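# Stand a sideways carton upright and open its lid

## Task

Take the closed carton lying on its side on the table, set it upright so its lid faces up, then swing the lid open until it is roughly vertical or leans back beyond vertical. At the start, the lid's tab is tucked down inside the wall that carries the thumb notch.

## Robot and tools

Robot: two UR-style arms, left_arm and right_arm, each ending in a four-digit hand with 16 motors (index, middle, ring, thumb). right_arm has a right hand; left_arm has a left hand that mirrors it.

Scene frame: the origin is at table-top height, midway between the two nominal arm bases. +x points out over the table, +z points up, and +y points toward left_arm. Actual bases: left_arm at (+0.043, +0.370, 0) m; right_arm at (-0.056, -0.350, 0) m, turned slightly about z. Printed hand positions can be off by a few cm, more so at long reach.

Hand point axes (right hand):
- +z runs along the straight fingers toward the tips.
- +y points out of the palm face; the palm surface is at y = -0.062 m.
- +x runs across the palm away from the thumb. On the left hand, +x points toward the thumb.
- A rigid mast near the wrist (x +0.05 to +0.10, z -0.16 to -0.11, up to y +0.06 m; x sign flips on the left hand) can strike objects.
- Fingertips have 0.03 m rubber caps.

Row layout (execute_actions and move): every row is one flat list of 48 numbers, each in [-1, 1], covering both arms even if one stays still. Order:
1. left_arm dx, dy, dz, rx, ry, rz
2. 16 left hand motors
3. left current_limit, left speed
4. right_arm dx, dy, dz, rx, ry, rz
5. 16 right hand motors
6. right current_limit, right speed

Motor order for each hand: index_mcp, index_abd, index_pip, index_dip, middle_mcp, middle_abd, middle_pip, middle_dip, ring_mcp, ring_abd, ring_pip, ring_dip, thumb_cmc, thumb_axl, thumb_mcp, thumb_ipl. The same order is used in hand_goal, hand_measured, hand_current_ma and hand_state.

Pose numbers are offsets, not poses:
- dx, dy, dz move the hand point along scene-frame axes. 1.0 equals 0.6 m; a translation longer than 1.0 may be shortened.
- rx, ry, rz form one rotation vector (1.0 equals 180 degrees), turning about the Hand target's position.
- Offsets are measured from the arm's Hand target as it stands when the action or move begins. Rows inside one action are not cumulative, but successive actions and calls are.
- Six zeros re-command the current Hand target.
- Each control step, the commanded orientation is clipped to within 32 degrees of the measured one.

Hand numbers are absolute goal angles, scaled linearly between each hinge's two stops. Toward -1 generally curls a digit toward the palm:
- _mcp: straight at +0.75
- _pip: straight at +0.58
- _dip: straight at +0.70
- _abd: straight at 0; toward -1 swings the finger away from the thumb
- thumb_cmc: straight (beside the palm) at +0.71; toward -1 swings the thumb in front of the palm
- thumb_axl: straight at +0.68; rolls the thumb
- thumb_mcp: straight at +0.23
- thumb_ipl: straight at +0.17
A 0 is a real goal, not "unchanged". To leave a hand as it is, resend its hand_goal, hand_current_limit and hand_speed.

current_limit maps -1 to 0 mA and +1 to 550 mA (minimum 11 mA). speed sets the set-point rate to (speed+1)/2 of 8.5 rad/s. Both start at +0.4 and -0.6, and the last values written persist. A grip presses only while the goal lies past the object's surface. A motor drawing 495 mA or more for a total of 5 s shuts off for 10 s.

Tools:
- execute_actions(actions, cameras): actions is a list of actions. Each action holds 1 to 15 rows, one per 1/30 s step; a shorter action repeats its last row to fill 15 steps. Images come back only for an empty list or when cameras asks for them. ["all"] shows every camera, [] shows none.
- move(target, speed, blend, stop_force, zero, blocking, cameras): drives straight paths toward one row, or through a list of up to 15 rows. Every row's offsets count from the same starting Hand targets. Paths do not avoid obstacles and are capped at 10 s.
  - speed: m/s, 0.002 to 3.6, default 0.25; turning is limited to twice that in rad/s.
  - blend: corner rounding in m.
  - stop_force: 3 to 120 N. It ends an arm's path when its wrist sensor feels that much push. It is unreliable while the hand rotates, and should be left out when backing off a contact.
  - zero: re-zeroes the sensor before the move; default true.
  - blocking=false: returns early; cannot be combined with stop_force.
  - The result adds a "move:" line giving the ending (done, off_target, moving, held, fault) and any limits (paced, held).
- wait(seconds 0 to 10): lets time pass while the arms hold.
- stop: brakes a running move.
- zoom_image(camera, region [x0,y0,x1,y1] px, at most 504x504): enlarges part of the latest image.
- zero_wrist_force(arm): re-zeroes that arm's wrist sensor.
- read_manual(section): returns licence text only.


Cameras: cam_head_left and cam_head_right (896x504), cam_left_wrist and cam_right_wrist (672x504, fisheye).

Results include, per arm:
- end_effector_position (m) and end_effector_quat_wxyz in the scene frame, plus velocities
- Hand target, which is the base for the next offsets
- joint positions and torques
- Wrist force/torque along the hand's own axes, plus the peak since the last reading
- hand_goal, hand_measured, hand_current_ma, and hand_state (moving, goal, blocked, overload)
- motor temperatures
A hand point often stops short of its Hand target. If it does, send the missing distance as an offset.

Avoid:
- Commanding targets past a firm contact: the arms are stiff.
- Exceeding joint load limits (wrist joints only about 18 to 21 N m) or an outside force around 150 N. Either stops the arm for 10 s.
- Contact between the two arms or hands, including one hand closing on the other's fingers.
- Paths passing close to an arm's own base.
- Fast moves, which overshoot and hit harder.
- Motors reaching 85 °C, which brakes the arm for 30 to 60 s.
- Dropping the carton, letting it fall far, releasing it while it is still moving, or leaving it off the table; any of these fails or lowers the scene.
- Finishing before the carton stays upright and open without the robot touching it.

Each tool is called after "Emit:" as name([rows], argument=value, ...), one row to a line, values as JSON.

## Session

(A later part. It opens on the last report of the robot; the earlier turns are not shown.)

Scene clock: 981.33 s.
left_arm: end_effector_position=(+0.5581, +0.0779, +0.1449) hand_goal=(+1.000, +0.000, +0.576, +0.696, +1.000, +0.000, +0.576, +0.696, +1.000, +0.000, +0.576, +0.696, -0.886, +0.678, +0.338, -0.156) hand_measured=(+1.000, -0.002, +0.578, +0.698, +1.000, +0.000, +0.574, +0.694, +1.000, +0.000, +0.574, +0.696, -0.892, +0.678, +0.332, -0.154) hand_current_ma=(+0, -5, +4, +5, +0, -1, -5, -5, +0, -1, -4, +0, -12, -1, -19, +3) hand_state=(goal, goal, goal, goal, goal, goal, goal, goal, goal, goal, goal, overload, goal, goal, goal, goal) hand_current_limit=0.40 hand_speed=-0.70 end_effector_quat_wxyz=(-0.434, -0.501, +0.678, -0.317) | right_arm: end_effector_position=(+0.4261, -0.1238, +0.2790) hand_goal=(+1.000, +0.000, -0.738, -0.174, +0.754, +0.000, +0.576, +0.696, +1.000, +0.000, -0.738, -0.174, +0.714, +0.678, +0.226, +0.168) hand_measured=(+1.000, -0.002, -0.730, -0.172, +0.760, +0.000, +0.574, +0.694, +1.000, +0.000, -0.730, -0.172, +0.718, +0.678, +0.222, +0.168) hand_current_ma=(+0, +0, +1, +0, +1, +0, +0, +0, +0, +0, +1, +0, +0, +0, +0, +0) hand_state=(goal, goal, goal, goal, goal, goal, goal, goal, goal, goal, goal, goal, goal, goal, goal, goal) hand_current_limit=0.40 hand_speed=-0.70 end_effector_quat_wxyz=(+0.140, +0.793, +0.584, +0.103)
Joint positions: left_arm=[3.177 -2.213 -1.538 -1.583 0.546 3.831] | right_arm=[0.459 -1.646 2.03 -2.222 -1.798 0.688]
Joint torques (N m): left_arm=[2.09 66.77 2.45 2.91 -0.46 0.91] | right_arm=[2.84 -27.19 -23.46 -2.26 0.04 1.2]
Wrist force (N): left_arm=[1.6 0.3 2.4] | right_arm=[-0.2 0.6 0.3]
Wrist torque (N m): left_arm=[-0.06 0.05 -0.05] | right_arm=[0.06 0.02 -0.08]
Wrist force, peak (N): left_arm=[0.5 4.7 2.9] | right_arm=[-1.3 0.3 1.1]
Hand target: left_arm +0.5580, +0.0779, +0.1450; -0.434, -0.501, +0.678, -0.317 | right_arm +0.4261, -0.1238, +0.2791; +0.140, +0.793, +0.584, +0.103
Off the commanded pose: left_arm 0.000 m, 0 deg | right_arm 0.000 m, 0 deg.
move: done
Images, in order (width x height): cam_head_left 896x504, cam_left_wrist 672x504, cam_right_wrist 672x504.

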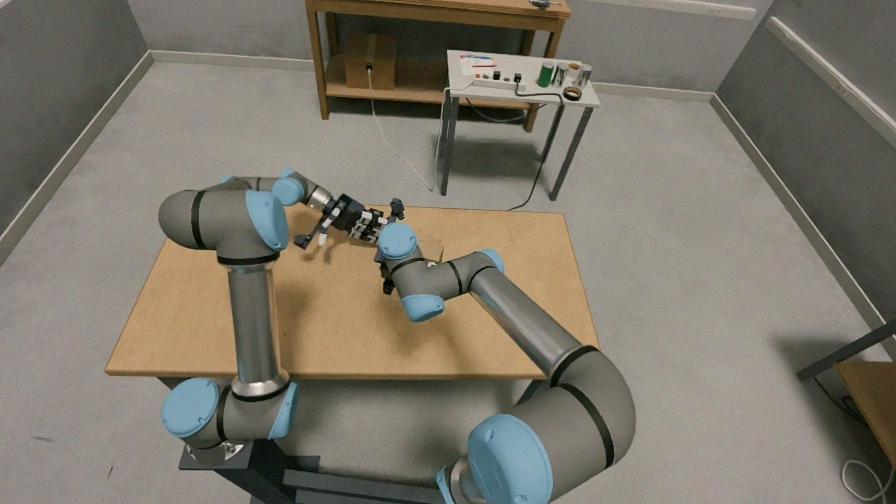

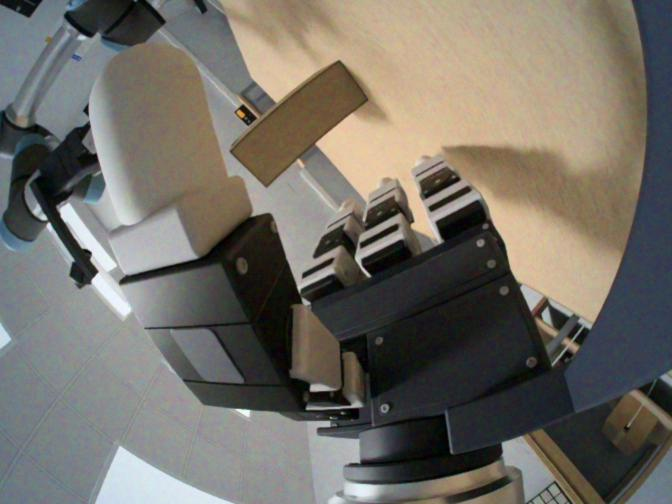

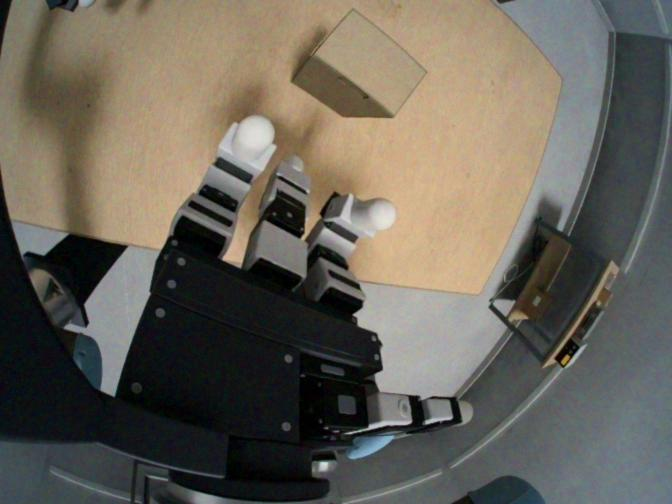

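Emit:
move([
  [-0.0988, -0.3537, 0, 0, 0, 0, 1, 0, 0.576, 0.696, 1, 0, 0.576, 0.696, 1, 0, 0.576, 0.696, -0.886, 0.678, 0.337, -0.156, 0.4, -0.9, 0, 0, 0, 0, 0, 0, 1, 0, -0.738, -0.174, 0.754, 0, 0.576, 0.696, 1, 0, -0.738, -0.174, 0.714, 0.678, 0.226, 0.168, 0.4, -0.7],
  [-0.0988, -0.3537, 0, 0, 0, 0, 0.754, 0, 0.576, 0.696, 0.754, 0, 0.576, 0.696, 0.754, 0, 0.576, 0.696, -0.886, 0.678, 0.337, -0.156, 0.4, -0.9, 0, 0, 0, 0, 0, 0, 1, 0, -0.738, -0.174, 0.754, 0, 0.576, 0.696, 1, 0, -0.738, -0.174, 0.714, 0.678, 0.226, 0.168, 0.4, -0.7],
], speed=0.2, cameras=["cam_head_right", "cam_left_wrist", "cam_right_wrist"])

Emit:
zoom_image(camera="cam_right_wrist", region=[250, 0, 470, 140])

Scene clock: 1009.90 s.
left_arm: end_effector_position=(+0.4987, -0.1343, +0.1450) hand_goal=(+0.754, +0.000, +0.576, +0.696, +0.754, +0.000, +0.576, +0.696, +0.754, +0.000, +0.576, +0.696, -0.886, +0.678, +0.338, -0.156) hand_measured=(+0.756, -0.002, +0.578, +0.698, +0.756, -0.002, +0.574, +0.694, +0.756, -0.002, +0.574, +0.696, -0.892, +0.678, +0.334, -0.154) hand_current_ma=(+5, -5, +3, +5, +5, -2, -5, -5, +5, -2, -4, +0, -13, -1, -14, +3) hand_state=(goal, goal, goal, goal, goal, goal, goal, goal, goal, goal, goal, overload, goal, goal, goal, goal) hand_current_limit=0.40 hand_speed=-0.90 end_effector_quat_wxyz=(-0.434, -0.501, +0.678, -0.317) | right_arm: end_effector_position=(+0.4261, -0.1238, +0.2791) hand_goal=(+1.000, +0.000, -0.738, -0.174, +0.754, +0.000, +0.576, +0.696, +1.000, +0.000, -0.738, -0.174, +0.714, +0.678, +0.226, +0.168) hand_measured=(+1.000, -0.002, -0.730, -0.172, +0.760, +0.000, +0.574, +0.694, +1.000, +0.000, -0.730, -0.172, +0.718, +0.678, +0.222, +0.168) hand_current_ma=(+0, +0, +1, +0, +1, +0, +0, +0, +0, +0, +1, +0, +0, +0, +0, +0) hand_state=(goal, goal, goal, goal, goal, goal, goal, goal, goal, goal, goal, goal, goal, goal, goal, goal) hand_current_limit=0.40 hand_speed=-0.70 end_effector_quat_wxyz=(+0.140, +0.793, +0.584, +0.103)
Joint positions: left_arm=[2.847 -2.283 -1.588 -0.861 0.436 3.157] | right_arm=[0.459 -1.646 2.03 -2.222 -1.798 0.688]
Joint torques (N m): left_arm=[-5.2 68.38 1.63 4.63 -2.59 -0.9] | right_arm=[2.32 -31.57 -30.3 -3.12 -2.27 -1.39]
Wrist force (N): left_arm=[1.5 0.5 2.7] | right_arm=[-0.3 0.8 0.4]
Wrist torque (N m): left_arm=[-0.10 0.05 0.19] | right_arm=[0.07 0.02 -0.09]
Wrist force, peak (N): left_arm=[3.6 2.5 6.4] | right_arm=[-0.2 1.0 0.2]
Hand target: left_arm +0.4987, -0.1343, +0.1450; -0.434, -0.501, +0.678, -0.317 | right_arm +0.4261, -0.1238, +0.2791; +0.140, +0.793, +0.584, +0.103
Off the commanded pose: left_arm 0.000 m, 0 deg | right_arm 0.000 m, 0 deg.
move: done
Images, in order (width x height): cam_head_right 896x504, cam_left_wrist 672x504, cam_right_wrist 672x504.

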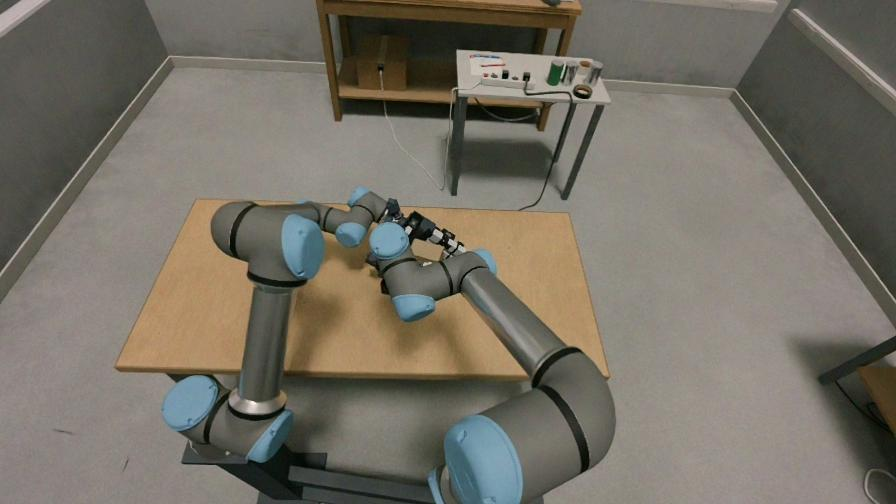

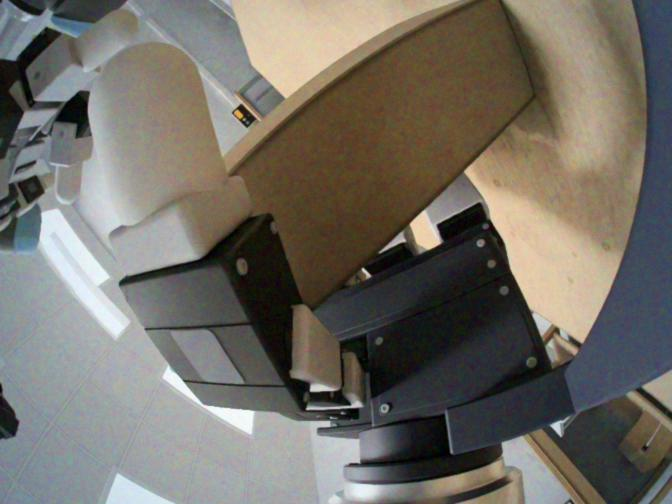

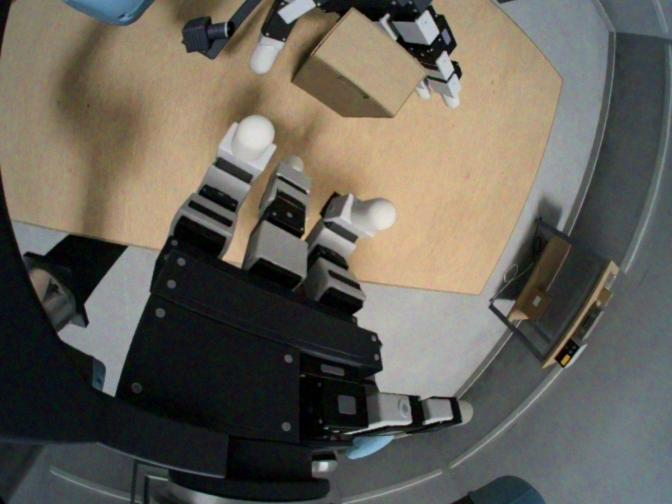

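Scaled by 2.291 from the camera's 672x504 image, which has a finer 960x720 frame.

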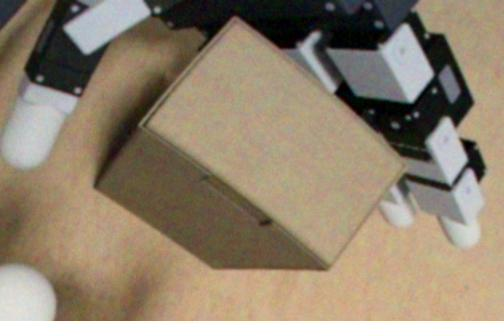

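Emit:
move(target=[0, 0, 0, 0, 0, 0, 0.754, 0, 0.576, 0.696, 0.754, 0, 0.576, 0.696, 0.754, 0, 0.576, 0.696, -0.886, 0.678, -0.3, -0.156, 0.2, -0.9, 0, 0, 0, 0, 0, 0, 1, 0, -0.738, -0.174, 0.754, 0, 0.576, 0.696, 1, 0, -0.738, -0.174, 0.714, 0.678, 0.226, 0.168, 0.4, -0.7], cameras=["cam_left_wrist", "cam_right_wrist"])

Emit:
zoom_image(camera="cam_right_wrist", region=[220, 0, 480, 140])

Scene clock: 1018.83 s.
left_arm: end_effector_position=(+0.4987, -0.1343, +0.1450) hand_goal=(+0.754, +0.000, +0.576, +0.696, +0.754, +0.000, +0.576, +0.696, +0.754, +0.000, +0.576, +0.696, -0.886, +0.678, -0.300, -0.156) hand_measured=(+0.756, -0.002, +0.578, +0.698, +0.756, -0.002, +0.574, +0.694, +0.756, -0.002, +0.576, +0.696, -0.888, +0.678, -0.180, -0.142) hand_current_ma=(+5, -5, +3, +5, +5, -2, -5, -5, +6, -2, +1, +0, -4, +0, +330, +53) hand_state=(goal, goal, goal, goal, goal, goal, goal, goal, goal, goal, goal, overload, goal, goal, blocked, goal) hand_current_limit=0.20 hand_speed=-0.90 end_effector_quat_wxyz=(-0.434, -0.501, +0.678, -0.317) | right_arm: end_effector_position=(+0.4261, -0.1238, +0.2791) hand_goal=(+1.000, +0.000, -0.738, -0.174, +0.754, +0.000, +0.576, +0.696, +1.000, +0.000, -0.738, -0.174, +0.714, +0.678, +0.226, +0.168) hand_measured=(+1.000, -0.002, -0.730, -0.172, +0.760, +0.000, +0.574, +0.694, +1.000, +0.000, -0.730, -0.172, +0.718, +0.678, +0.222, +0.168) hand_current_ma=(+0, +0, +1, +0, +1, +0, +0, +0, +0, +0, +1, +0, +0, +0, +0, +0) hand_state=(goal, goal, goal, goal, goal, goal, goal, goal, goal, goal, goal, goal, goal, goal, goal, goal) hand_current_limit=0.40 hand_speed=-0.70 end_effector_quat_wxyz=(+0.140, +0.793, +0.584, +0.103)
Joint positions: left_arm=[2.847 -2.283 -1.588 -0.861 0.436 3.157] | right_arm=[0.459 -1.646 2.03 -2.222 -1.798 0.688]
Joint torques (N m): left_arm=[-5.26 67.99 4.5 4.68 -2.6 -0.38] | right_arm=[-0.9 -35.38 -21.88 -4.19 -1.66 -1.23]
Wrist force (N): left_arm=[1.8 0.6 2.5] | right_arm=[-0.3 0.7 0.0]
Wrist torque (N m): left_arm=[-0.05 -0.01 0.22] | right_arm=[0.10 0.03 -0.08]
Wrist force, peak (N): left_arm=[2.1 0.6 2.9] | right_arm=[-0.2 1.0 0.5]
Hand target: left_arm +0.4987, -0.1343, +0.1450; -0.434, -0.501, +0.678, -0.317 | right_arm +0.4261, -0.1238, +0.2791; +0.140, +0.793, +0.584, +0.103
Off the commanded pose: left_arm 0.000 m, 0 deg | right_arm 0.000 m, 0 deg.
move: done
Images, in order (width x height): cam_left_wrist 672x504, cam_right_wrist 672x504.

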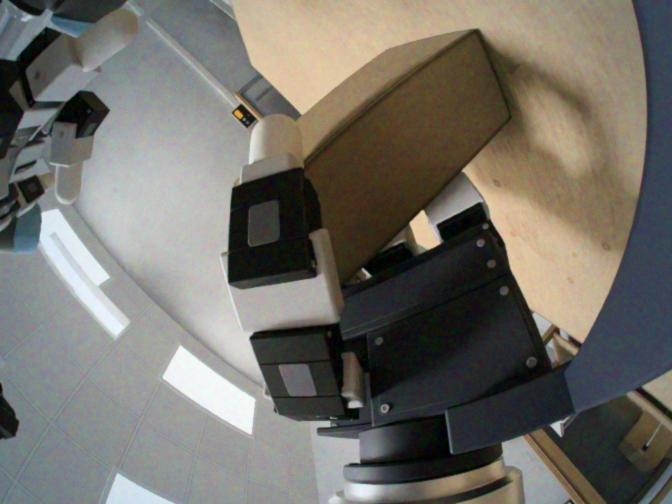

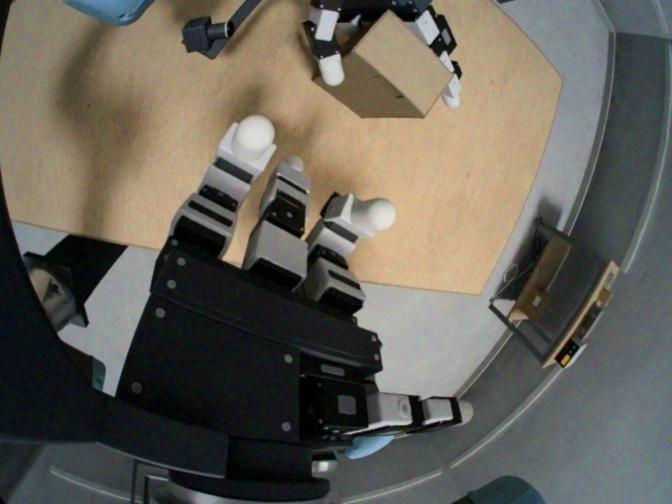

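Scaled by 1.938 from the camera's 672x504 image, which has a finer 960x720 frame.

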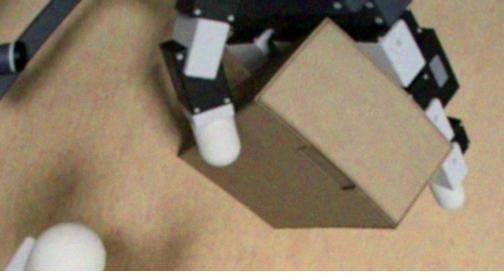

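Emit:
move(target=[-0.0215, 0.0067, 0, 0, 0, 0, 0.754, 0, 0.576, 0.696, 0.754, 0, 0.576, 0.696, 0.754, 0, 0.576, 0.696, -0.886, 0.678, -0.4, -0.156, 0.5, -0.9, 0, 0, 0, 0, 0, 0, 1, 0, -0.738, -0.174, 0.754, 0, 0.576, 0.696, 1, 0, -0.738, -0.174, 0.714, 0.678, 0.226, 0.168, 0.4, -0.7], speed=0.04, cameras=["cam_left_wrist", "cam_right_wrist"])

Emit:
zoom_image(camera="cam_right_wrist", region=[220, 0, 480, 140])

Scene clock: 1041.20 s.
left_arm: end_effector_position=(+0.4857, -0.1302, +0.1451) hand_goal=(+0.754, +0.000, +0.576, +0.696, +0.754, +0.000, +0.576, +0.696, +0.754, +0.000, +0.576, +0.696, -0.886, +0.678, -0.400, -0.156) hand_measured=(+0.756, -0.002, +0.578, +0.698, +0.756, -0.002, +0.574, +0.694, +0.756, -0.002, +0.576, +0.696, -0.886, +0.678, -0.184, -0.138) hand_current_ma=(+5, -5, +3, +5, +5, -2, -5, -5, +6, -2, +1, +0, -1, +1, +412, +71) hand_state=(goal, goal, goal, goal, goal, goal, goal, goal, goal, goal, goal, overload, goal, goal, blocked, goal) hand_current_limit=0.50 hand_speed=-0.90 end_effector_quat_wxyz=(-0.434, -0.501, +0.678, -0.317) | right_arm: end_effector_position=(+0.4261, -0.1238, +0.2791) hand_goal=(+1.000, +0.000, -0.738, -0.174, +0.754, +0.000, +0.576, +0.696, +1.000, +0.000, -0.738, -0.174, +0.714, +0.678, +0.226, +0.168) hand_measured=(+1.000, -0.002, -0.730, -0.172, +0.760, +0.000, +0.574, +0.694, +1.000, +0.000, -0.730, -0.172, +0.718, +0.678, +0.222, +0.168) hand_current_ma=(+0, +0, +1, +0, +1, +0, +0, +0, +0, +0, +1, +0, +0, +0, +0, +0) hand_state=(goal, goal, goal, goal, goal, goal, goal, goal, goal, goal, goal, goal, goal, goal, goal, goal) hand_current_limit=0.40 hand_speed=-0.70 end_effector_quat_wxyz=(+0.140, +0.793, +0.584, +0.103)
Joint positions: left_arm=[2.847 -2.259 -1.634 -0.839 0.436 3.157] | right_arm=[0.459 -1.646 2.03 -2.222 -1.798 0.688]
Joint torques (N m): left_arm=[2.87 29.19 33.18 -0.05 -2.32 -0.92] | right_arm=[-1.83 -35.22 -16.32 -4.26 -0.88 -1.45]
Wrist force (N): left_arm=[1.6 0.5 2.7] | right_arm=[-0.2 0.8 0.3]
Wrist torque (N m): left_arm=[-0.06 0.00 0.20] | right_arm=[0.08 0.02 -0.08]
Wrist force, peak (N): left_arm=[2.0 0.7 2.9] | right_arm=[-0.2 1.0 0.4]
Hand target: left_arm +0.4858, -0.1303, +0.1450; -0.434, -0.501, +0.678, -0.317 | right_arm +0.4261, -0.1238, +0.2791; +0.140, +0.793, +0.584, +0.103
Off the commanded pose: left_arm 0.000 m, 0 deg | right_arm 0.000 m, 0 deg.
move: done
Images, in order (width x height): cam_left_wrist 672x504, cam_right_wrist 672x504.

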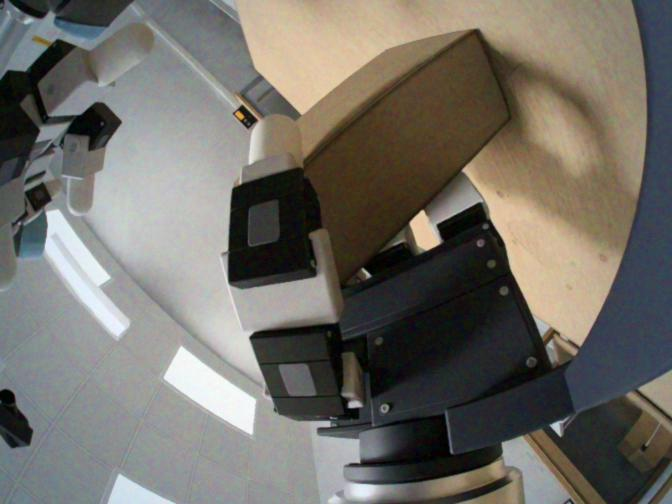

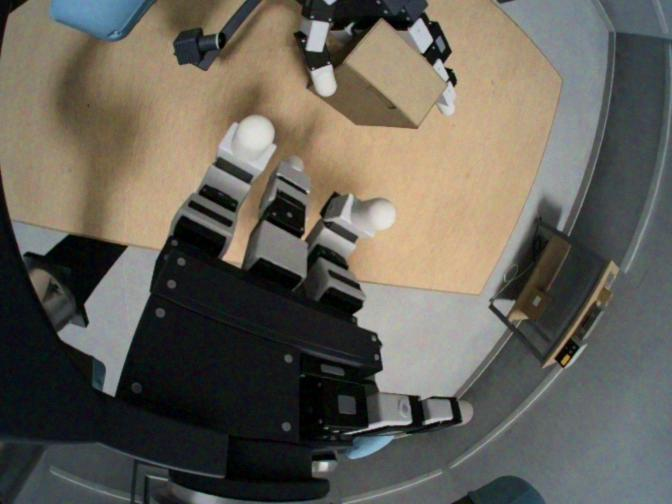

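Scaled by 1.938 from the camera's 672x504 image, which has a finer 960x720 frame.

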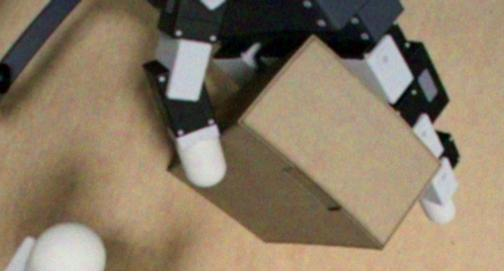

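Emit:
move(target=[0, 0, 0, 0, 0, 0, 0.754, 0, 0.576, 0.696, 0.754, 0, 0.576, 0.696, 0.754, 0, 0.576, 0.696, -0.886, 0.678, -0.4, -0.156, 0.5, -0.9, 0.0837, -0.0678, -0.0067, 0, 0, 0, 1, 0, -0.738, -0.174, 0.85, 0, 0.576, 0.696, 1, 0, -0.738, -0.174, 0.714, 0.678, 0.226, 0.168, 0.4, -0.8], speed=0.1, cameras=["cam_head_right", "cam_left_wrist", "cam_right_wrist"])

Emit:
zoom_image(camera="cam_right_wrist", region=[180, 0, 440, 180])

Scene clock: 1099.43 s.
left_arm: end_effector_position=(+0.4858, -0.1303, +0.1450) hand_goal=(+0.754, +0.000, +0.576, +0.696, +0.754, +0.000, +0.576, +0.696, +0.754, +0.000, +0.576, +0.696, -0.886, +0.678, -0.400, -0.156) hand_measured=(+0.756, -0.002, +0.578, +0.698, +0.756, -0.002, +0.574, +0.694, +0.756, -0.002, +0.576, +0.696, -0.886, +0.678, -0.184, -0.138) hand_current_ma=(+5, -5, +3, +5, +5, -2, -5, -5, +6, -2, +1, +0, -1, +1, +413, +71) hand_state=(goal, goal, goal, goal, goal, goal, goal, goal, goal, goal, goal, overload, goal, goal, blocked, goal) hand_current_limit=0.50 hand_speed=-0.90 end_effector_quat_wxyz=(-0.434, -0.501, +0.678, -0.317) | right_arm: end_effector_position=(+0.4764, -0.1644, +0.2751) hand_goal=(+1.000, +0.000, -0.738, -0.174, +0.850, +0.000, +0.576, +0.696, +1.000, +0.000, -0.738, -0.174, +0.714, +0.678, +0.226, +0.168) hand_measured=(+1.000, -0.002, -0.732, -0.172, +0.848, +0.000, +0.574, +0.694, +1.000, +0.000, -0.730, -0.172, +0.718, +0.678, +0.222, +0.168) hand_current_ma=(+0, +0, +1, +0, +0, +0, +0, +0, +0, +0, +1, +0, +0, +0, +0, +0) hand_state=(goal, goal, goal, goal, goal, goal, goal, goal, goal, goal, goal, goal, goal, goal, goal, goal) hand_current_limit=0.40 hand_speed=-0.80 end_effector_quat_wxyz=(+0.140, +0.793, +0.584, +0.103)
Joint positions: left_arm=[2.847 -2.26 -1.634 -0.839 0.436 3.157] | right_arm=[0.332 -1.599 2.004 -2.269 -1.763 0.563]
Joint torques (N m): left_arm=[2.74 28.5 33.66 -0.45 -1.31 -0.23] | right_arm=[-2.97 -38.16 -11.02 -1.4 -2.42 0.63]
Wrist force (N): left_arm=[1.6 0.4 2.7] | right_arm=[0.2 0.8 0.0]
Wrist torque (N m): left_arm=[-0.08 0.00 0.20] | right_arm=[0.10 -0.05 0.13]
Wrist force, peak (N): left_arm=[2.0 0.7 2.9] | right_arm=[2.1 -3.6 -0.5]
Hand target: left_arm +0.4858, -0.1303, +0.1450; -0.434, -0.501, +0.678, -0.317 | right_arm +0.4763, -0.1645, +0.2751; +0.140, +0.793, +0.584, +0.103
Off the commanded pose: left_arm 0.000 m, 0 deg | right_arm 0.000 m, 0 deg.
move: done
Images, in order (width x height): cam_head_right 896x504, cam_left_wrist 672x504, cam_right_wrist 672x504.

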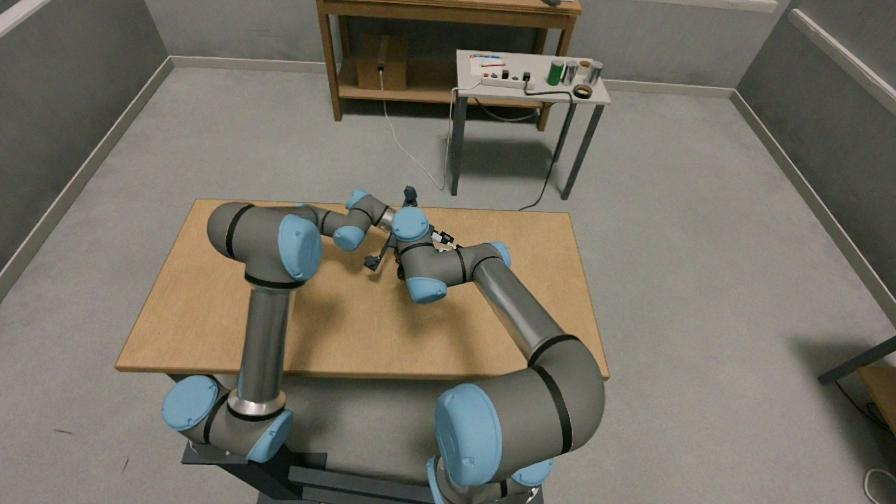

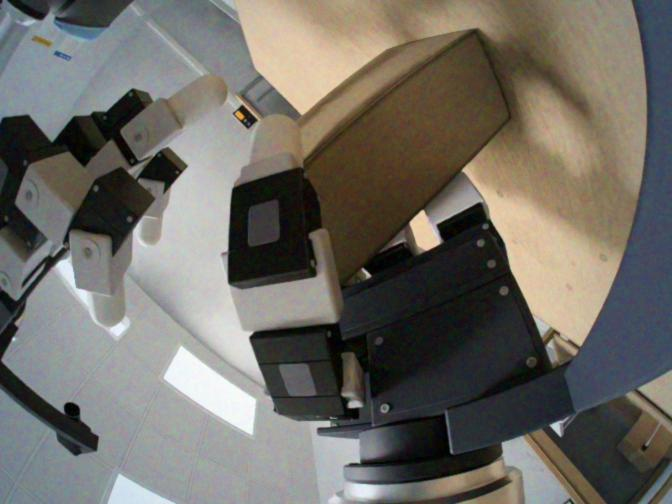

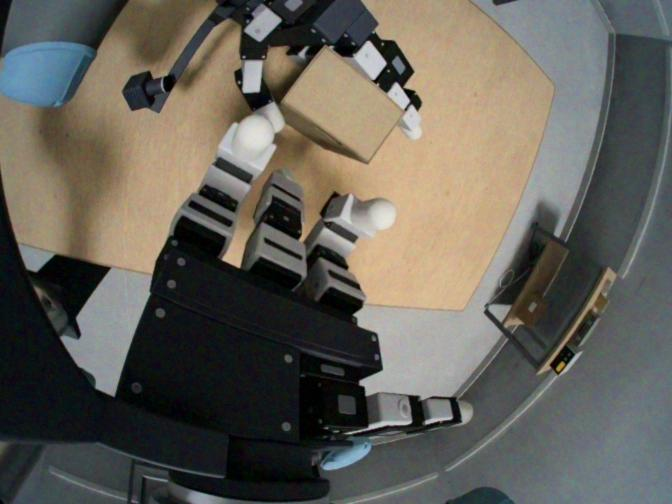

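Scaled by 1.938 from the camera's 672x504 image, which has a finer 960x720 frame.

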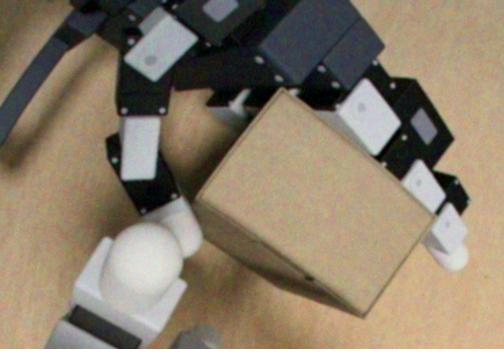

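Emit:
move([
  [0, 0, 0, 0, 0, 0, 0.754, 0, 0.576, 0.696, 0.754, 0, 0.576, 0.696, 0.754, 0, 0.576, 0.696, -0.886, 0.678, -0.4, -0.156, 0.5, -0.9, -0.0025, -0.008, -0.0067, 0, 0, 0, 1, 0, -0.738, -0.174, 0.85, 0, 0.576, 0.696, 1, 0, -0.738, -0.174, 0.714, 0.678, 0.226, 0.168, 0.4, -0.9],
  [0, 0, 0, 0, 0, 0, 0.754, 0, 0.576, 0.696, 0.754, 0, 0.576, 0.696, 0.754, 0, 0.576, 0.696, -0.886, 0.678, -0.4, -0.156, 0.5, -0.9, -0.0025, -0.008, -0.0067, 0, 0, 0, 1, 0, -0.738, -0.174, 0.27, 0, 0.576, 0.696, 1, 0, -0.738, -0.174, 0.714, 0.678, 0.226, 0.168, 0.3, -0.9],
], speed=0.1, cameras=["cam_left_wrist", "cam_right_wrist"])

Emit:
zoom_image(camera="cam_right_wrist", region=[210, 30, 430, 200])

Emit:
zoom_image(camera="cam_left_wrist", region=[130, 30, 380, 230])

Scene clock: 1123.47 s.
left_arm: end_effector_position=(+0.4858, -0.1303, +0.1450) hand_goal=(+0.754, +0.000, +0.576, +0.696, +0.754, +0.000, +0.576, +0.696, +0.754, +0.000, +0.576, +0.696, -0.886, +0.678, -0.400, -0.156) hand_measured=(+0.758, -0.002, +0.578, +0.698, +0.756, -0.002, +0.574, +0.694, +0.756, -0.002, +0.576, +0.696, -0.886, +0.680, -0.186, -0.138) hand_current_ma=(+7, -5, +3, +5, +5, -2, -5, -5, +5, -2, +1, +0, +0, +3, +412, +75) hand_state=(goal, goal, goal, goal, goal, goal, goal, goal, goal, goal, goal, overload, goal, goal, blocked, goal) hand_current_limit=0.50 hand_speed=-0.90 end_effector_quat_wxyz=(-0.434, -0.501, +0.678, -0.317) | right_arm: end_effector_position=(+0.4748, -0.1693, +0.2710) hand_goal=(+1.000, +0.000, -0.738, -0.174, +0.270, +0.000, +0.576, +0.696, +1.000, +0.000, -0.738, -0.174, +0.714, +0.678, +0.226, +0.168) hand_measured=(+1.000, -0.002, -0.732, -0.172, +0.498, +0.000, +0.622, +0.716, +1.000, +0.000, -0.730, -0.172, +0.718, +0.678, +0.222, +0.168) hand_current_ma=(+0, +0, +1, +0, +356, +0, +31, +7, +0, +0, +1, +0, +0, +0, +0, +0) hand_state=(goal, goal, goal, goal, blocked, goal, blocked, blocked, goal, goal, goal, goal, goal, goal, goal, goal) hand_current_limit=0.30 hand_speed=-0.90 end_effector_quat_wxyz=(+0.140, +0.793, +0.584, +0.103)
Joint positions: left_arm=[2.847 -2.26 -1.634 -0.839 0.436 3.157] | right_arm=[0.322 -1.604 2.02 -2.282 -1.76 0.554]
Joint torques (N m): left_arm=[1.38 28.89 31.22 0.09 -0.39 0.9] | right_arm=[2.7 -9.67 -36.03 -2.32 -2.81 1.27]
Wrist force (N): left_arm=[2.2 -2.9 1.8] | right_arm=[-0.3 -3.4 -0.5]
Wrist torque (N m): left_arm=[-0.01 0.02 0.13] | right_arm=[0.40 -0.01 0.00]
Wrist force, peak (N): left_arm=[2.3 -3.3 2.3] | right_arm=[-0.2 -3.8 -0.4]
Hand target: left_arm +0.4858, -0.1303, +0.1450; -0.434, -0.501, +0.678, -0.317 | right_arm +0.4748, -0.1693, +0.2710; +0.140, +0.793, +0.584, +0.103
Off the commanded pose: left_arm 0.000 m, 0 deg | right_arm 0.000 m, 0 deg.
move: done
Images, in order (width x height): cam_left_wrist 672x504, cam_right_wrist 672x504.

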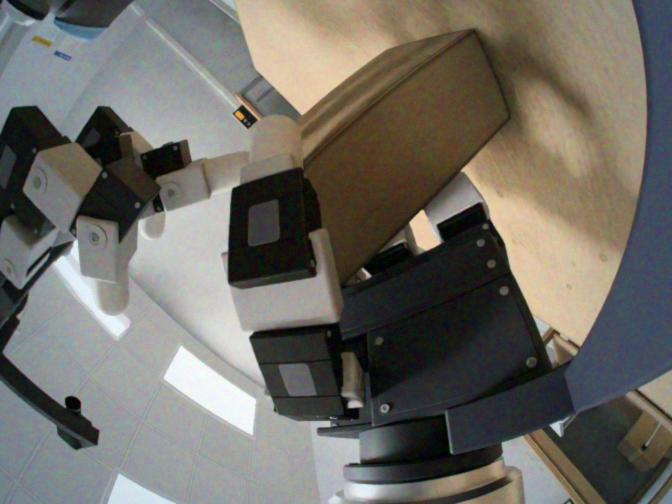

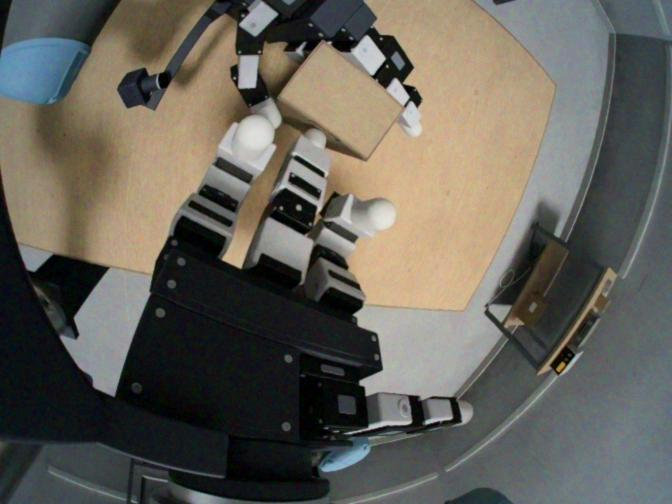

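Scaled by 2.291 from the camera's 672x504 image, which has a finer 960x720 frame.

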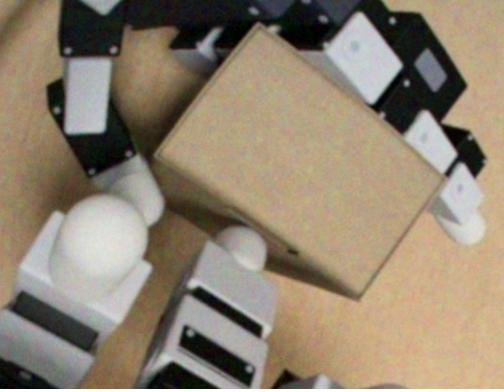

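Scaled by 2.016 from the camera's 672x504 image, which has a finer 960x720 frame.

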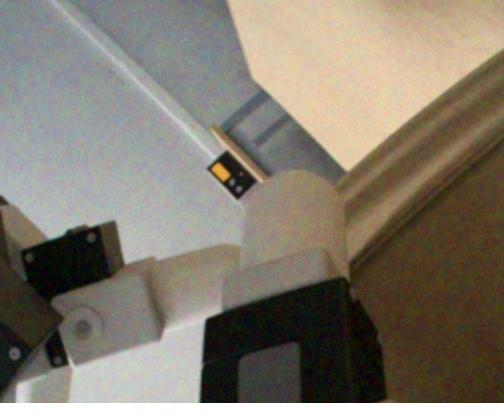

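Emit:
move(target=[0, 0, 0, 0, 0, 0, 0.754, 0, 0.576, 0.696, 0.754, 0, 0.576, 0.696, 0.754, 0, 0.576, 0.696, -0.886, 0.678, -0.4, -0.156, 0.5, -0.9, 0, 0, 0.05, 0, 0, 0, 1, 0, -0.738, -0.174, 0.2, 0, 0.576, 0.696, 1, 0, -0.738, -0.174, 0.714, 0.678, 0.226, 0.168, 0.5, -0.9], speed=0.04, cameras=["cam_right_wrist"])

Emit:
zoom_image(camera="cam_right_wrist", region=[210, 30, 430, 200])

Scene clock: 1136.47 s.
left_arm: end_effector_position=(+0.4858, -0.1303, +0.1450) hand_goal=(+0.754, +0.000, +0.576, +0.696, +0.754, +0.000, +0.576, +0.696, +0.754, +0.000, +0.576, +0.696, -0.886, +0.678, -0.400, -0.156) hand_measured=(+0.774, -0.004, +0.578, +0.698, +0.758, -0.002, +0.578, +0.696, +0.756, -0.002, +0.576, +0.696, -0.900, +0.668, -0.322, -0.134) hand_current_ma=(+66, -5, +3, +5, +11, -2, +3, -1, +5, -2, +1, +0, -38, -33, +403, +91) hand_state=(blocked, goal, goal, goal, goal, goal, goal, goal, goal, goal, goal, overload, goal, goal, blocked, blocked) hand_current_limit=0.50 hand_speed=-0.90 end_effector_quat_wxyz=(-0.434, -0.501, +0.678, -0.317) | right_arm: end_effector_position=(+0.4748, -0.1693, +0.3011) hand_goal=(+1.000, +0.000, -0.738, -0.174, +0.200, +0.000, +0.576, +0.696, +1.000, +0.000, -0.738, -0.174, +0.714, +0.678, +0.226, +0.168) hand_measured=(+1.000, -0.002, -0.732, -0.172, +0.480, +0.018, +0.626, +0.720, +1.000, +0.000, -0.730, -0.172, +0.718, +0.678, +0.222, +0.168) hand_current_ma=(+0, +0, +1, +0, +412, +4, +37, +8, +0, +0, +1, +0, +0, +0, +0, +0) hand_state=(goal, goal, goal, goal, blocked, goal, blocked, blocked, goal, goal, goal, goal, goal, goal, goal, goal) hand_current_limit=0.50 hand_speed=-0.90 end_effector_quat_wxyz=(+0.140, +0.793, +0.584, +0.103)
Joint positions: left_arm=[2.847 -2.26 -1.634 -0.839 0.436 3.157] | right_arm=[0.322 -1.633 1.965 -2.198 -1.76 0.554]
Joint torques (N m): left_arm=[0.35 29.94 21.72 0.19 -0.76 0.9] | right_arm=[3.68 -6.5 -11.63 -5.99 -2.65 -0.2]
Wrist force (N): left_arm=[0.2 -5.2 2.3] | right_arm=[-1.5 -5.1 -3.4]
Wrist torque (N m): left_arm=[-0.09 -0.04 -0.07] | right_arm=[0.60 0.01 -0.09]
Wrist force, peak (N): left_arm=[0.0 -5.4 2.4] | right_arm=[-1.4 -5.4 -3.2]
Hand target: left_arm +0.4858, -0.1303, +0.1450; -0.434, -0.501, +0.678, -0.317 | right_arm +0.4748, -0.1693, +0.3010; +0.140, +0.793, +0.584, +0.103
Off the commanded pose: left_arm 0.000 m, 0 deg | right_arm 0.000 m, 0 deg.
move: done
Images, in order (width x height): cam_right_wrist 672x504.

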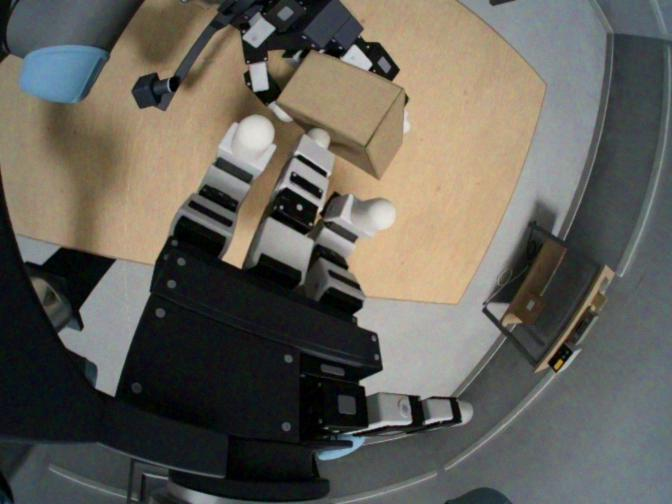

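Scaled by 2.291 from the camera's 672x504 image, which has a finer 960x720 frame.

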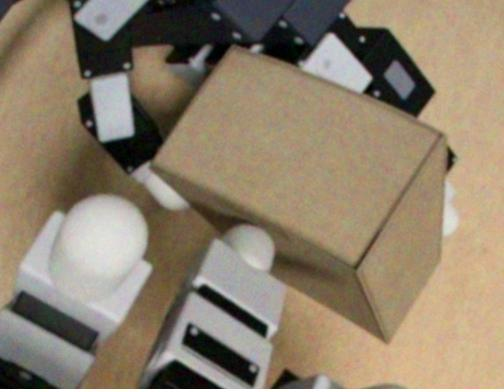

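Emit:
move([
  [0, 0, 0, 0, 0, 0, 0.754, 0, 0.576, 0.696, 0.754, 0, 0.576, 0.696, 0.754, 0, 0.576, 0.696, -0.886, 0.678, -0.4, -0.156, 0.5, -0.9, 0, 0, -0.05, 0, 0, 0, 1, 0, -0.738, -0.174, 0.2, 0, 0.576, 0.696, 1, 0, -0.738, -0.174, 0.714, 0.678, 0.226, 0.168, 0.3, -0.8],
  [0, 0, 0, 0, 0, 0, 0.754, 0, 0.576, 0.696, 0.754, 0, 0.576, 0.696, 0.754, 0, 0.576, 0.696, -0.886, 0.678, 0.337, -0.156, 0.5, -0.9, 0, 0, -0.05, 0, 0, 0, 1, 0, -0.738, -0.174, 0.85, 0, 0.576, 0.696, 1, 0, -0.738, -0.174, 0.714, 0.678, 0.226, 0.168, 0.4, -0.8],
  [0, 0, 0, 0, 0, 0, 0.754, 0, 0.576, 0.696, 0.754, 0, 0.576, 0.696, 0.754, 0, 0.576, 0.696, -0.886, 0.678, 0.337, -0.156, 0.5, -0.9, -0.08, 0.025, 0.01, 0, 0, 0, 1, 0, -0.738, -0.174, 0.85, 0, 0.576, 0.696, 1, 0, -0.738, -0.174, 0.714, 0.678, 0.226, 0.168, 0.4, -0.8],
], speed=0.06, cameras=["cam_left_wrist", "cam_right_wrist"])

Emit:
zoom_image(camera="cam_right_wrist", region=[210, 0, 470, 180])

Scene clock: 1196.40 s.
left_arm: end_effector_position=(+0.4858, -0.1303, +0.1450) hand_goal=(+0.754, +0.000, +0.576, +0.696, +0.754, +0.000, +0.576, +0.696, +0.754, +0.000, +0.576, +0.696, -0.886, +0.678, +0.338, -0.156) hand_measured=(+0.756, -0.004, +0.578, +0.698, +0.756, -0.008, +0.578, +0.698, +0.756, -0.010, +0.578, +0.724, -0.900, +0.676, +0.332, -0.154) hand_current_ma=(+5, -6, +3, +5, +5, -19, +6, +4, +5, -22, +5, +0, -37, -5, -19, +5) hand_state=(goal, goal, goal, goal, goal, goal, goal, goal, goal, goal, goal, overload, goal, goal, goal, goal) hand_current_limit=0.50 hand_speed=-0.90 end_effector_quat_wxyz=(-0.434, -0.501, +0.678, -0.317) | right_arm: end_effector_position=(+0.4267, -0.1543, +0.3072) hand_goal=(+1.000, +0.000, -0.738, -0.174, +0.850, +0.000, +0.576, +0.696, +1.000, +0.000, -0.738, -0.174, +0.714, +0.678, +0.226, +0.168) hand_measured=(+1.000, -0.002, -0.732, -0.172, +0.850, +0.002, +0.578, +0.698, +1.000, +0.000, -0.730, -0.172, +0.718, +0.678, +0.222, +0.168) hand_current_ma=(+0, +0, +1, +0, +0, +0, +0, +0, +0, +0, +1, +0, +0, +0, +0, +0) hand_state=(goal, goal, goal, goal, goal, goal, goal, goal, goal, goal, goal, goal, goal, goal, goal, goal) hand_current_limit=0.40 hand_speed=-0.80 end_effector_quat_wxyz=(+0.140, +0.793, +0.584, +0.103) end_effector_velocity=(+0.002, +0.000, +0.000) end_effector_angular_velocity=(-0.001, -0.003, +0.000)
Joint positions: left_arm=[2.847 -2.26 -1.634 -0.839 0.436 3.157] | right_arm=[0.391 -1.718 2.02 -2.155 -1.78 0.621]
Joint velocities: left_arm=[within noise] | right_arm=[-0.002 0.003 -0.001 -0.005 -0.001 -0.002]
Joint torques (N m): left_arm=[1.22 53.16 3.57 0.59 -2.86 0.81] | right_arm=[-4.75 -4.58 -31.96 -4.34 0.05 -1.24]
Wrist force (N): left_arm=[1.7 1.0 2.7] | right_arm=[0.1 0.8 -0.4]
Wrist torque (N m): left_arm=[-0.01 0.04 0.19] | right_arm=[0.12 0.00 -0.02]
Wrist force, peak (N): left_arm=[-7.0 -15.5 4.5] | right_arm=[-2.5 -13.5 -19.4]
Hand target: left_arm +0.4858, -0.1303, +0.1450; -0.434, -0.501, +0.678, -0.317 | right_arm +0.4268, -0.1543, +0.3070; +0.140, +0.793, +0.584, +0.103
Off the commanded pose: left_arm 0.000 m, 0 deg | right_arm 0.000 m, 0 deg.
move: done
Images, in order (width x height): cam_left_wrist 672x504, cam_right_wrist 672x504.

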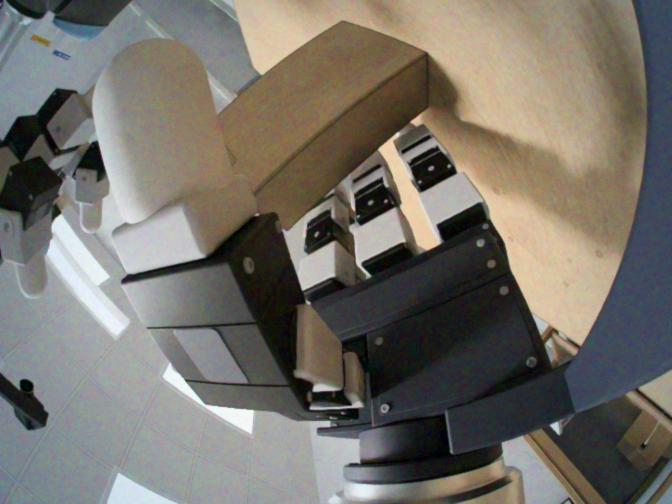

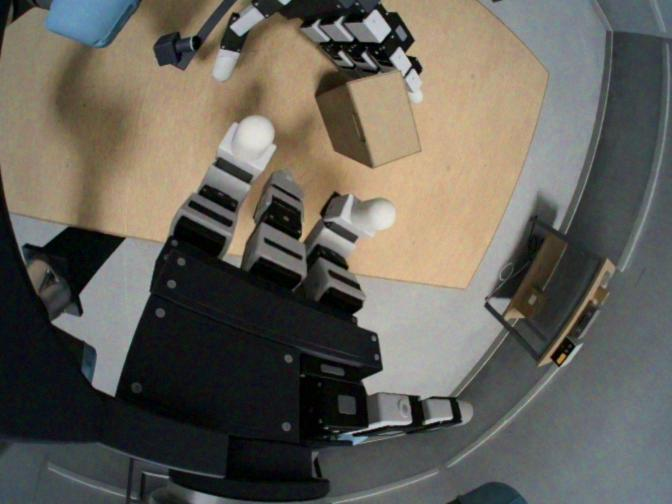

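Scaled by 1.938 from the camera's 672x504 image, which has a finer 960x720 frame.

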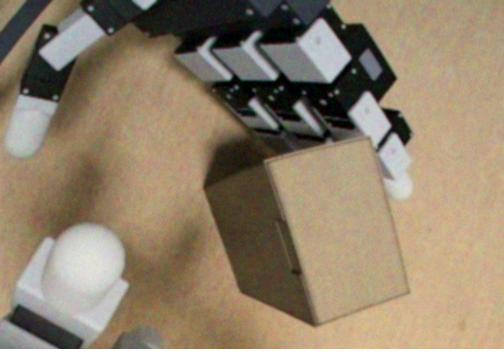

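Emit:
move([
  [0.09, 0.29, 0.02, 0, 0, 0, 0.95, 0, 0.576, 0.696, 0.95, 0, 0.576, 0.696, 0.95, 0, 0.576, 0.696, -0.886, 0.678, 0.337, -0.156, 0.5, -0.9, -0.1, -0.05, 0.03, 0, 0, 0, 1, 0, -0.738, -0.174, 0.85, 0, 0.576, 0.696, 1, 0, -0.738, -0.174, 0.714, 0.678, 0.226, 0.168, 0.4, -0.8],
  [0.1, 0.45, 0.2, 0, 0, 0, 0.95, 0, 0.576, 0.696, 0.95, 0, 0.576, 0.696, 0.95, 0, 0.576, 0.696, -0.886, 0.678, 0.337, -0.156, 0.5, -0.9, -0.2, -0.2, 0.05, 0, 0, 0, 1, 0, -0.738, -0.174, 0.85, 0, 0.576, 0.696, 1, 0, -0.738, -0.174, 0.714, 0.678, 0.226, 0.168, 0.4, -0.8],
], speed=[0.12, 0.3], blend=[0.02, 0], cameras=["cam_head_left", "cam_right_wrist", "cam_left_wrist"])

Emit:
zoom_image(camera="cam_head_left", region=[350, 210, 470, 330])

Scene clock: 1259.47 s.
left_arm: end_effector_position=(+0.5459, +0.1397, +0.2650) hand_goal=(+0.950, +0.000, +0.576, +0.696, +0.950, +0.000, +0.576, +0.696, +0.950, +0.000, +0.576, +0.696, -0.886, +0.678, +0.338, -0.156) hand_measured=(+0.946, -0.004, +0.578, +0.698, +0.946, -0.008, +0.578, +0.698, +0.946, -0.008, +0.578, +0.724, -0.898, +0.676, +0.334, -0.154) hand_current_ma=(-7, -6, +3, +5, -8, -18, +3, +4, -8, -19, +3, +0, -33, -5, -13, +4) hand_state=(goal, goal, goal, goal, goal, goal, goal, goal, goal, goal, goal, overload, goal, goal, goal, goal) hand_current_limit=0.50 hand_speed=-0.90 end_effector_quat_wxyz=(-0.434, -0.501, +0.678, -0.317) | right_arm: end_effector_position=(+0.3068, -0.2743, +0.3369) hand_goal=(+1.000, +0.000, -0.738, -0.174, +0.850, +0.000, +0.576, +0.696, +1.000, +0.000, -0.738, -0.174, +0.714, +0.678, +0.226, +0.168) hand_measured=(+1.000, -0.002, -0.732, -0.172, +0.850, +0.002, +0.578, +0.698, +1.000, +0.000, -0.732, -0.172, +0.718, +0.678, +0.222, +0.168) hand_current_ma=(+0, +0, +1, +0, +0, +0, +0, +0, +0, +0, +1, +0, +0, +0, +0, +0) hand_state=(goal, goal, goal, goal, goal, goal, goal, goal, goal, goal, goal, goal, goal, goal, goal, goal) hand_current_limit=0.40 hand_speed=-0.80 end_effector_quat_wxyz=(+0.140, +0.793, +0.584, +0.103)
Joint positions: left_arm=[3.274 -2.046 -1.44 -1.962 0.606 3.97] | right_arm=[0.094 -2.233 2.249 -1.916 -1.69 0.334]
Joint torques (N m): left_arm=[2.86 29.9 7.52 -1.41 -1.55 0.76] | right_arm=[-5.14 -6.43 -36.64 -3.02 -2.14 -1.4]
Wrist force (N): left_arm=[0.8 0.8 2.7] | right_arm=[-0.2 0.5 0.2]
Wrist torque (N m): left_arm=[-0.07 0.13 -0.11] | right_arm=[0.04 0.00 0.08]
Wrist force, peak (N): left_arm=[3.9 2.7 7.8] | right_arm=[-2.2 -1.3 -3.0]
Hand target: left_arm +0.5458, +0.1397, +0.2650; -0.434, -0.501, +0.678, -0.317 | right_arm +0.3068, -0.2743, +0.3370; +0.140, +0.793, +0.584, +0.103
Off the commanded pose: left_arm 0.000 m, 0 deg | right_arm 0.000 m, 0 deg.
move: done
Images, in order (width x height): cam_head_left 896x504, cam_left_wrist 672x504, cam_right_wrist 672x504.

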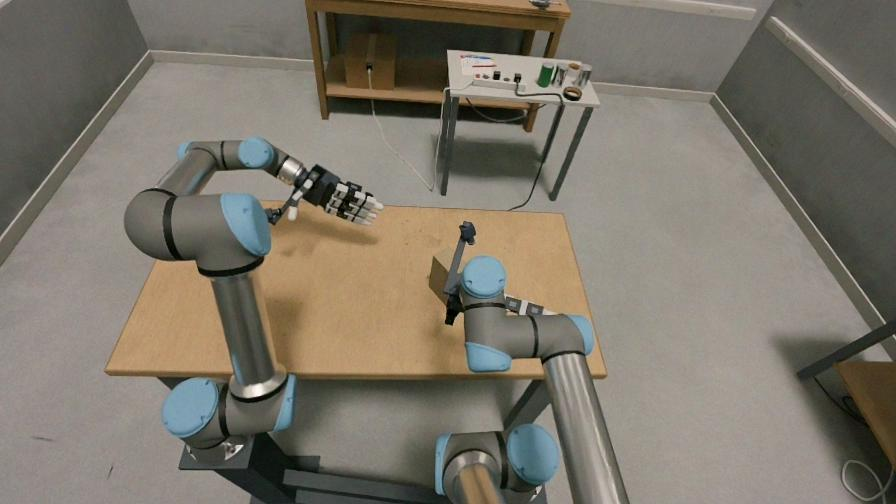

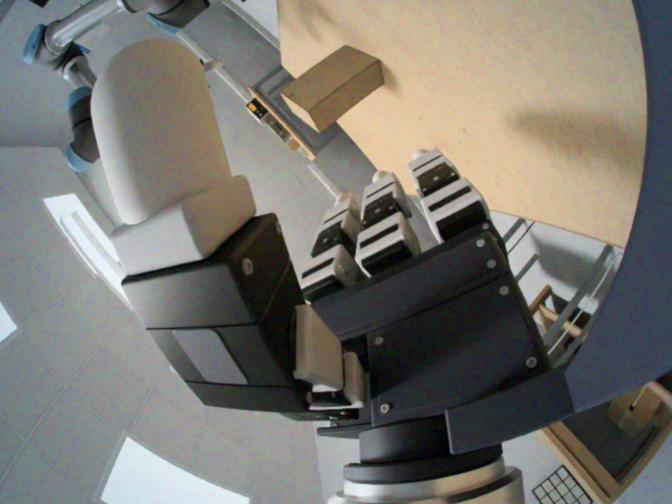

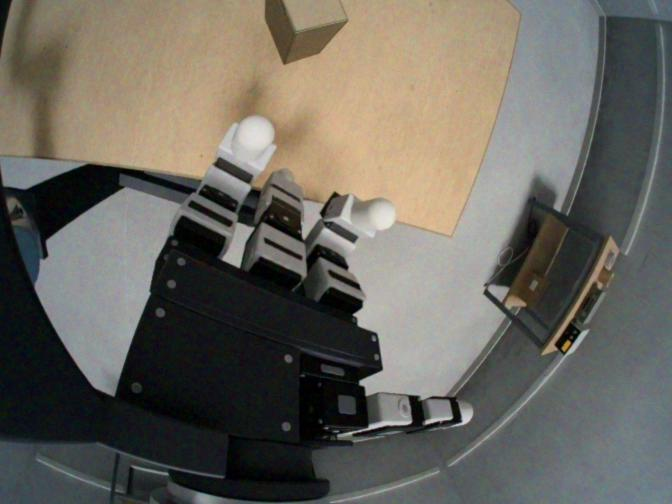

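Scaled by 4.200 from the camera's 896x504 image, which has a finer 1280x720 frame.

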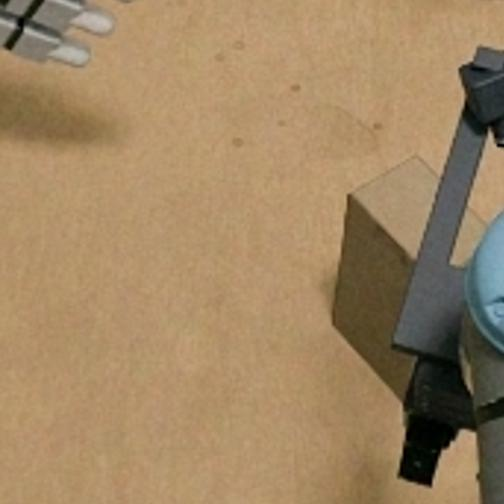

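Emit:
zoom_image(camera="cam_left_wrist", region=[270, 30, 400, 140])

Emit:
zoom_image(camera="cam_right_wrist", region=[230, 0, 370, 90])

Emit:
zoom_image(camera="cam_head_right", region=[400, 220, 500, 320])

Scaled by 3.877 from the camera's 672x504 image, which has a finer 960x720 frame.

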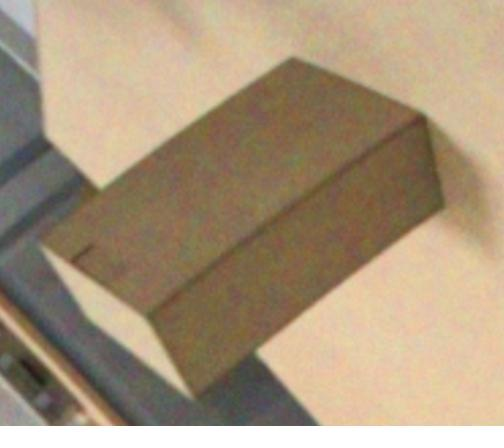

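Scaled by 3.600 from the camera's 672x504 image, which has a finer 960x720 frame.

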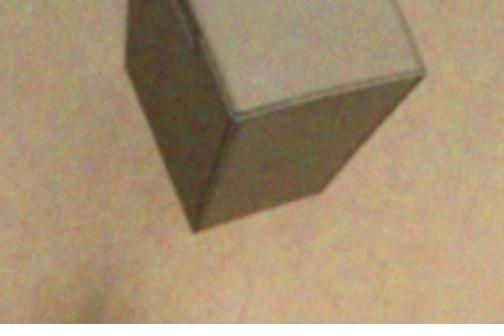

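This scene's latest camera images include none from cam_head_right. They are from: cam_head_left, cam_left_wrist, cam_right_wrist. cam_head_right's image comes with the result of a call that names it in "cameras".


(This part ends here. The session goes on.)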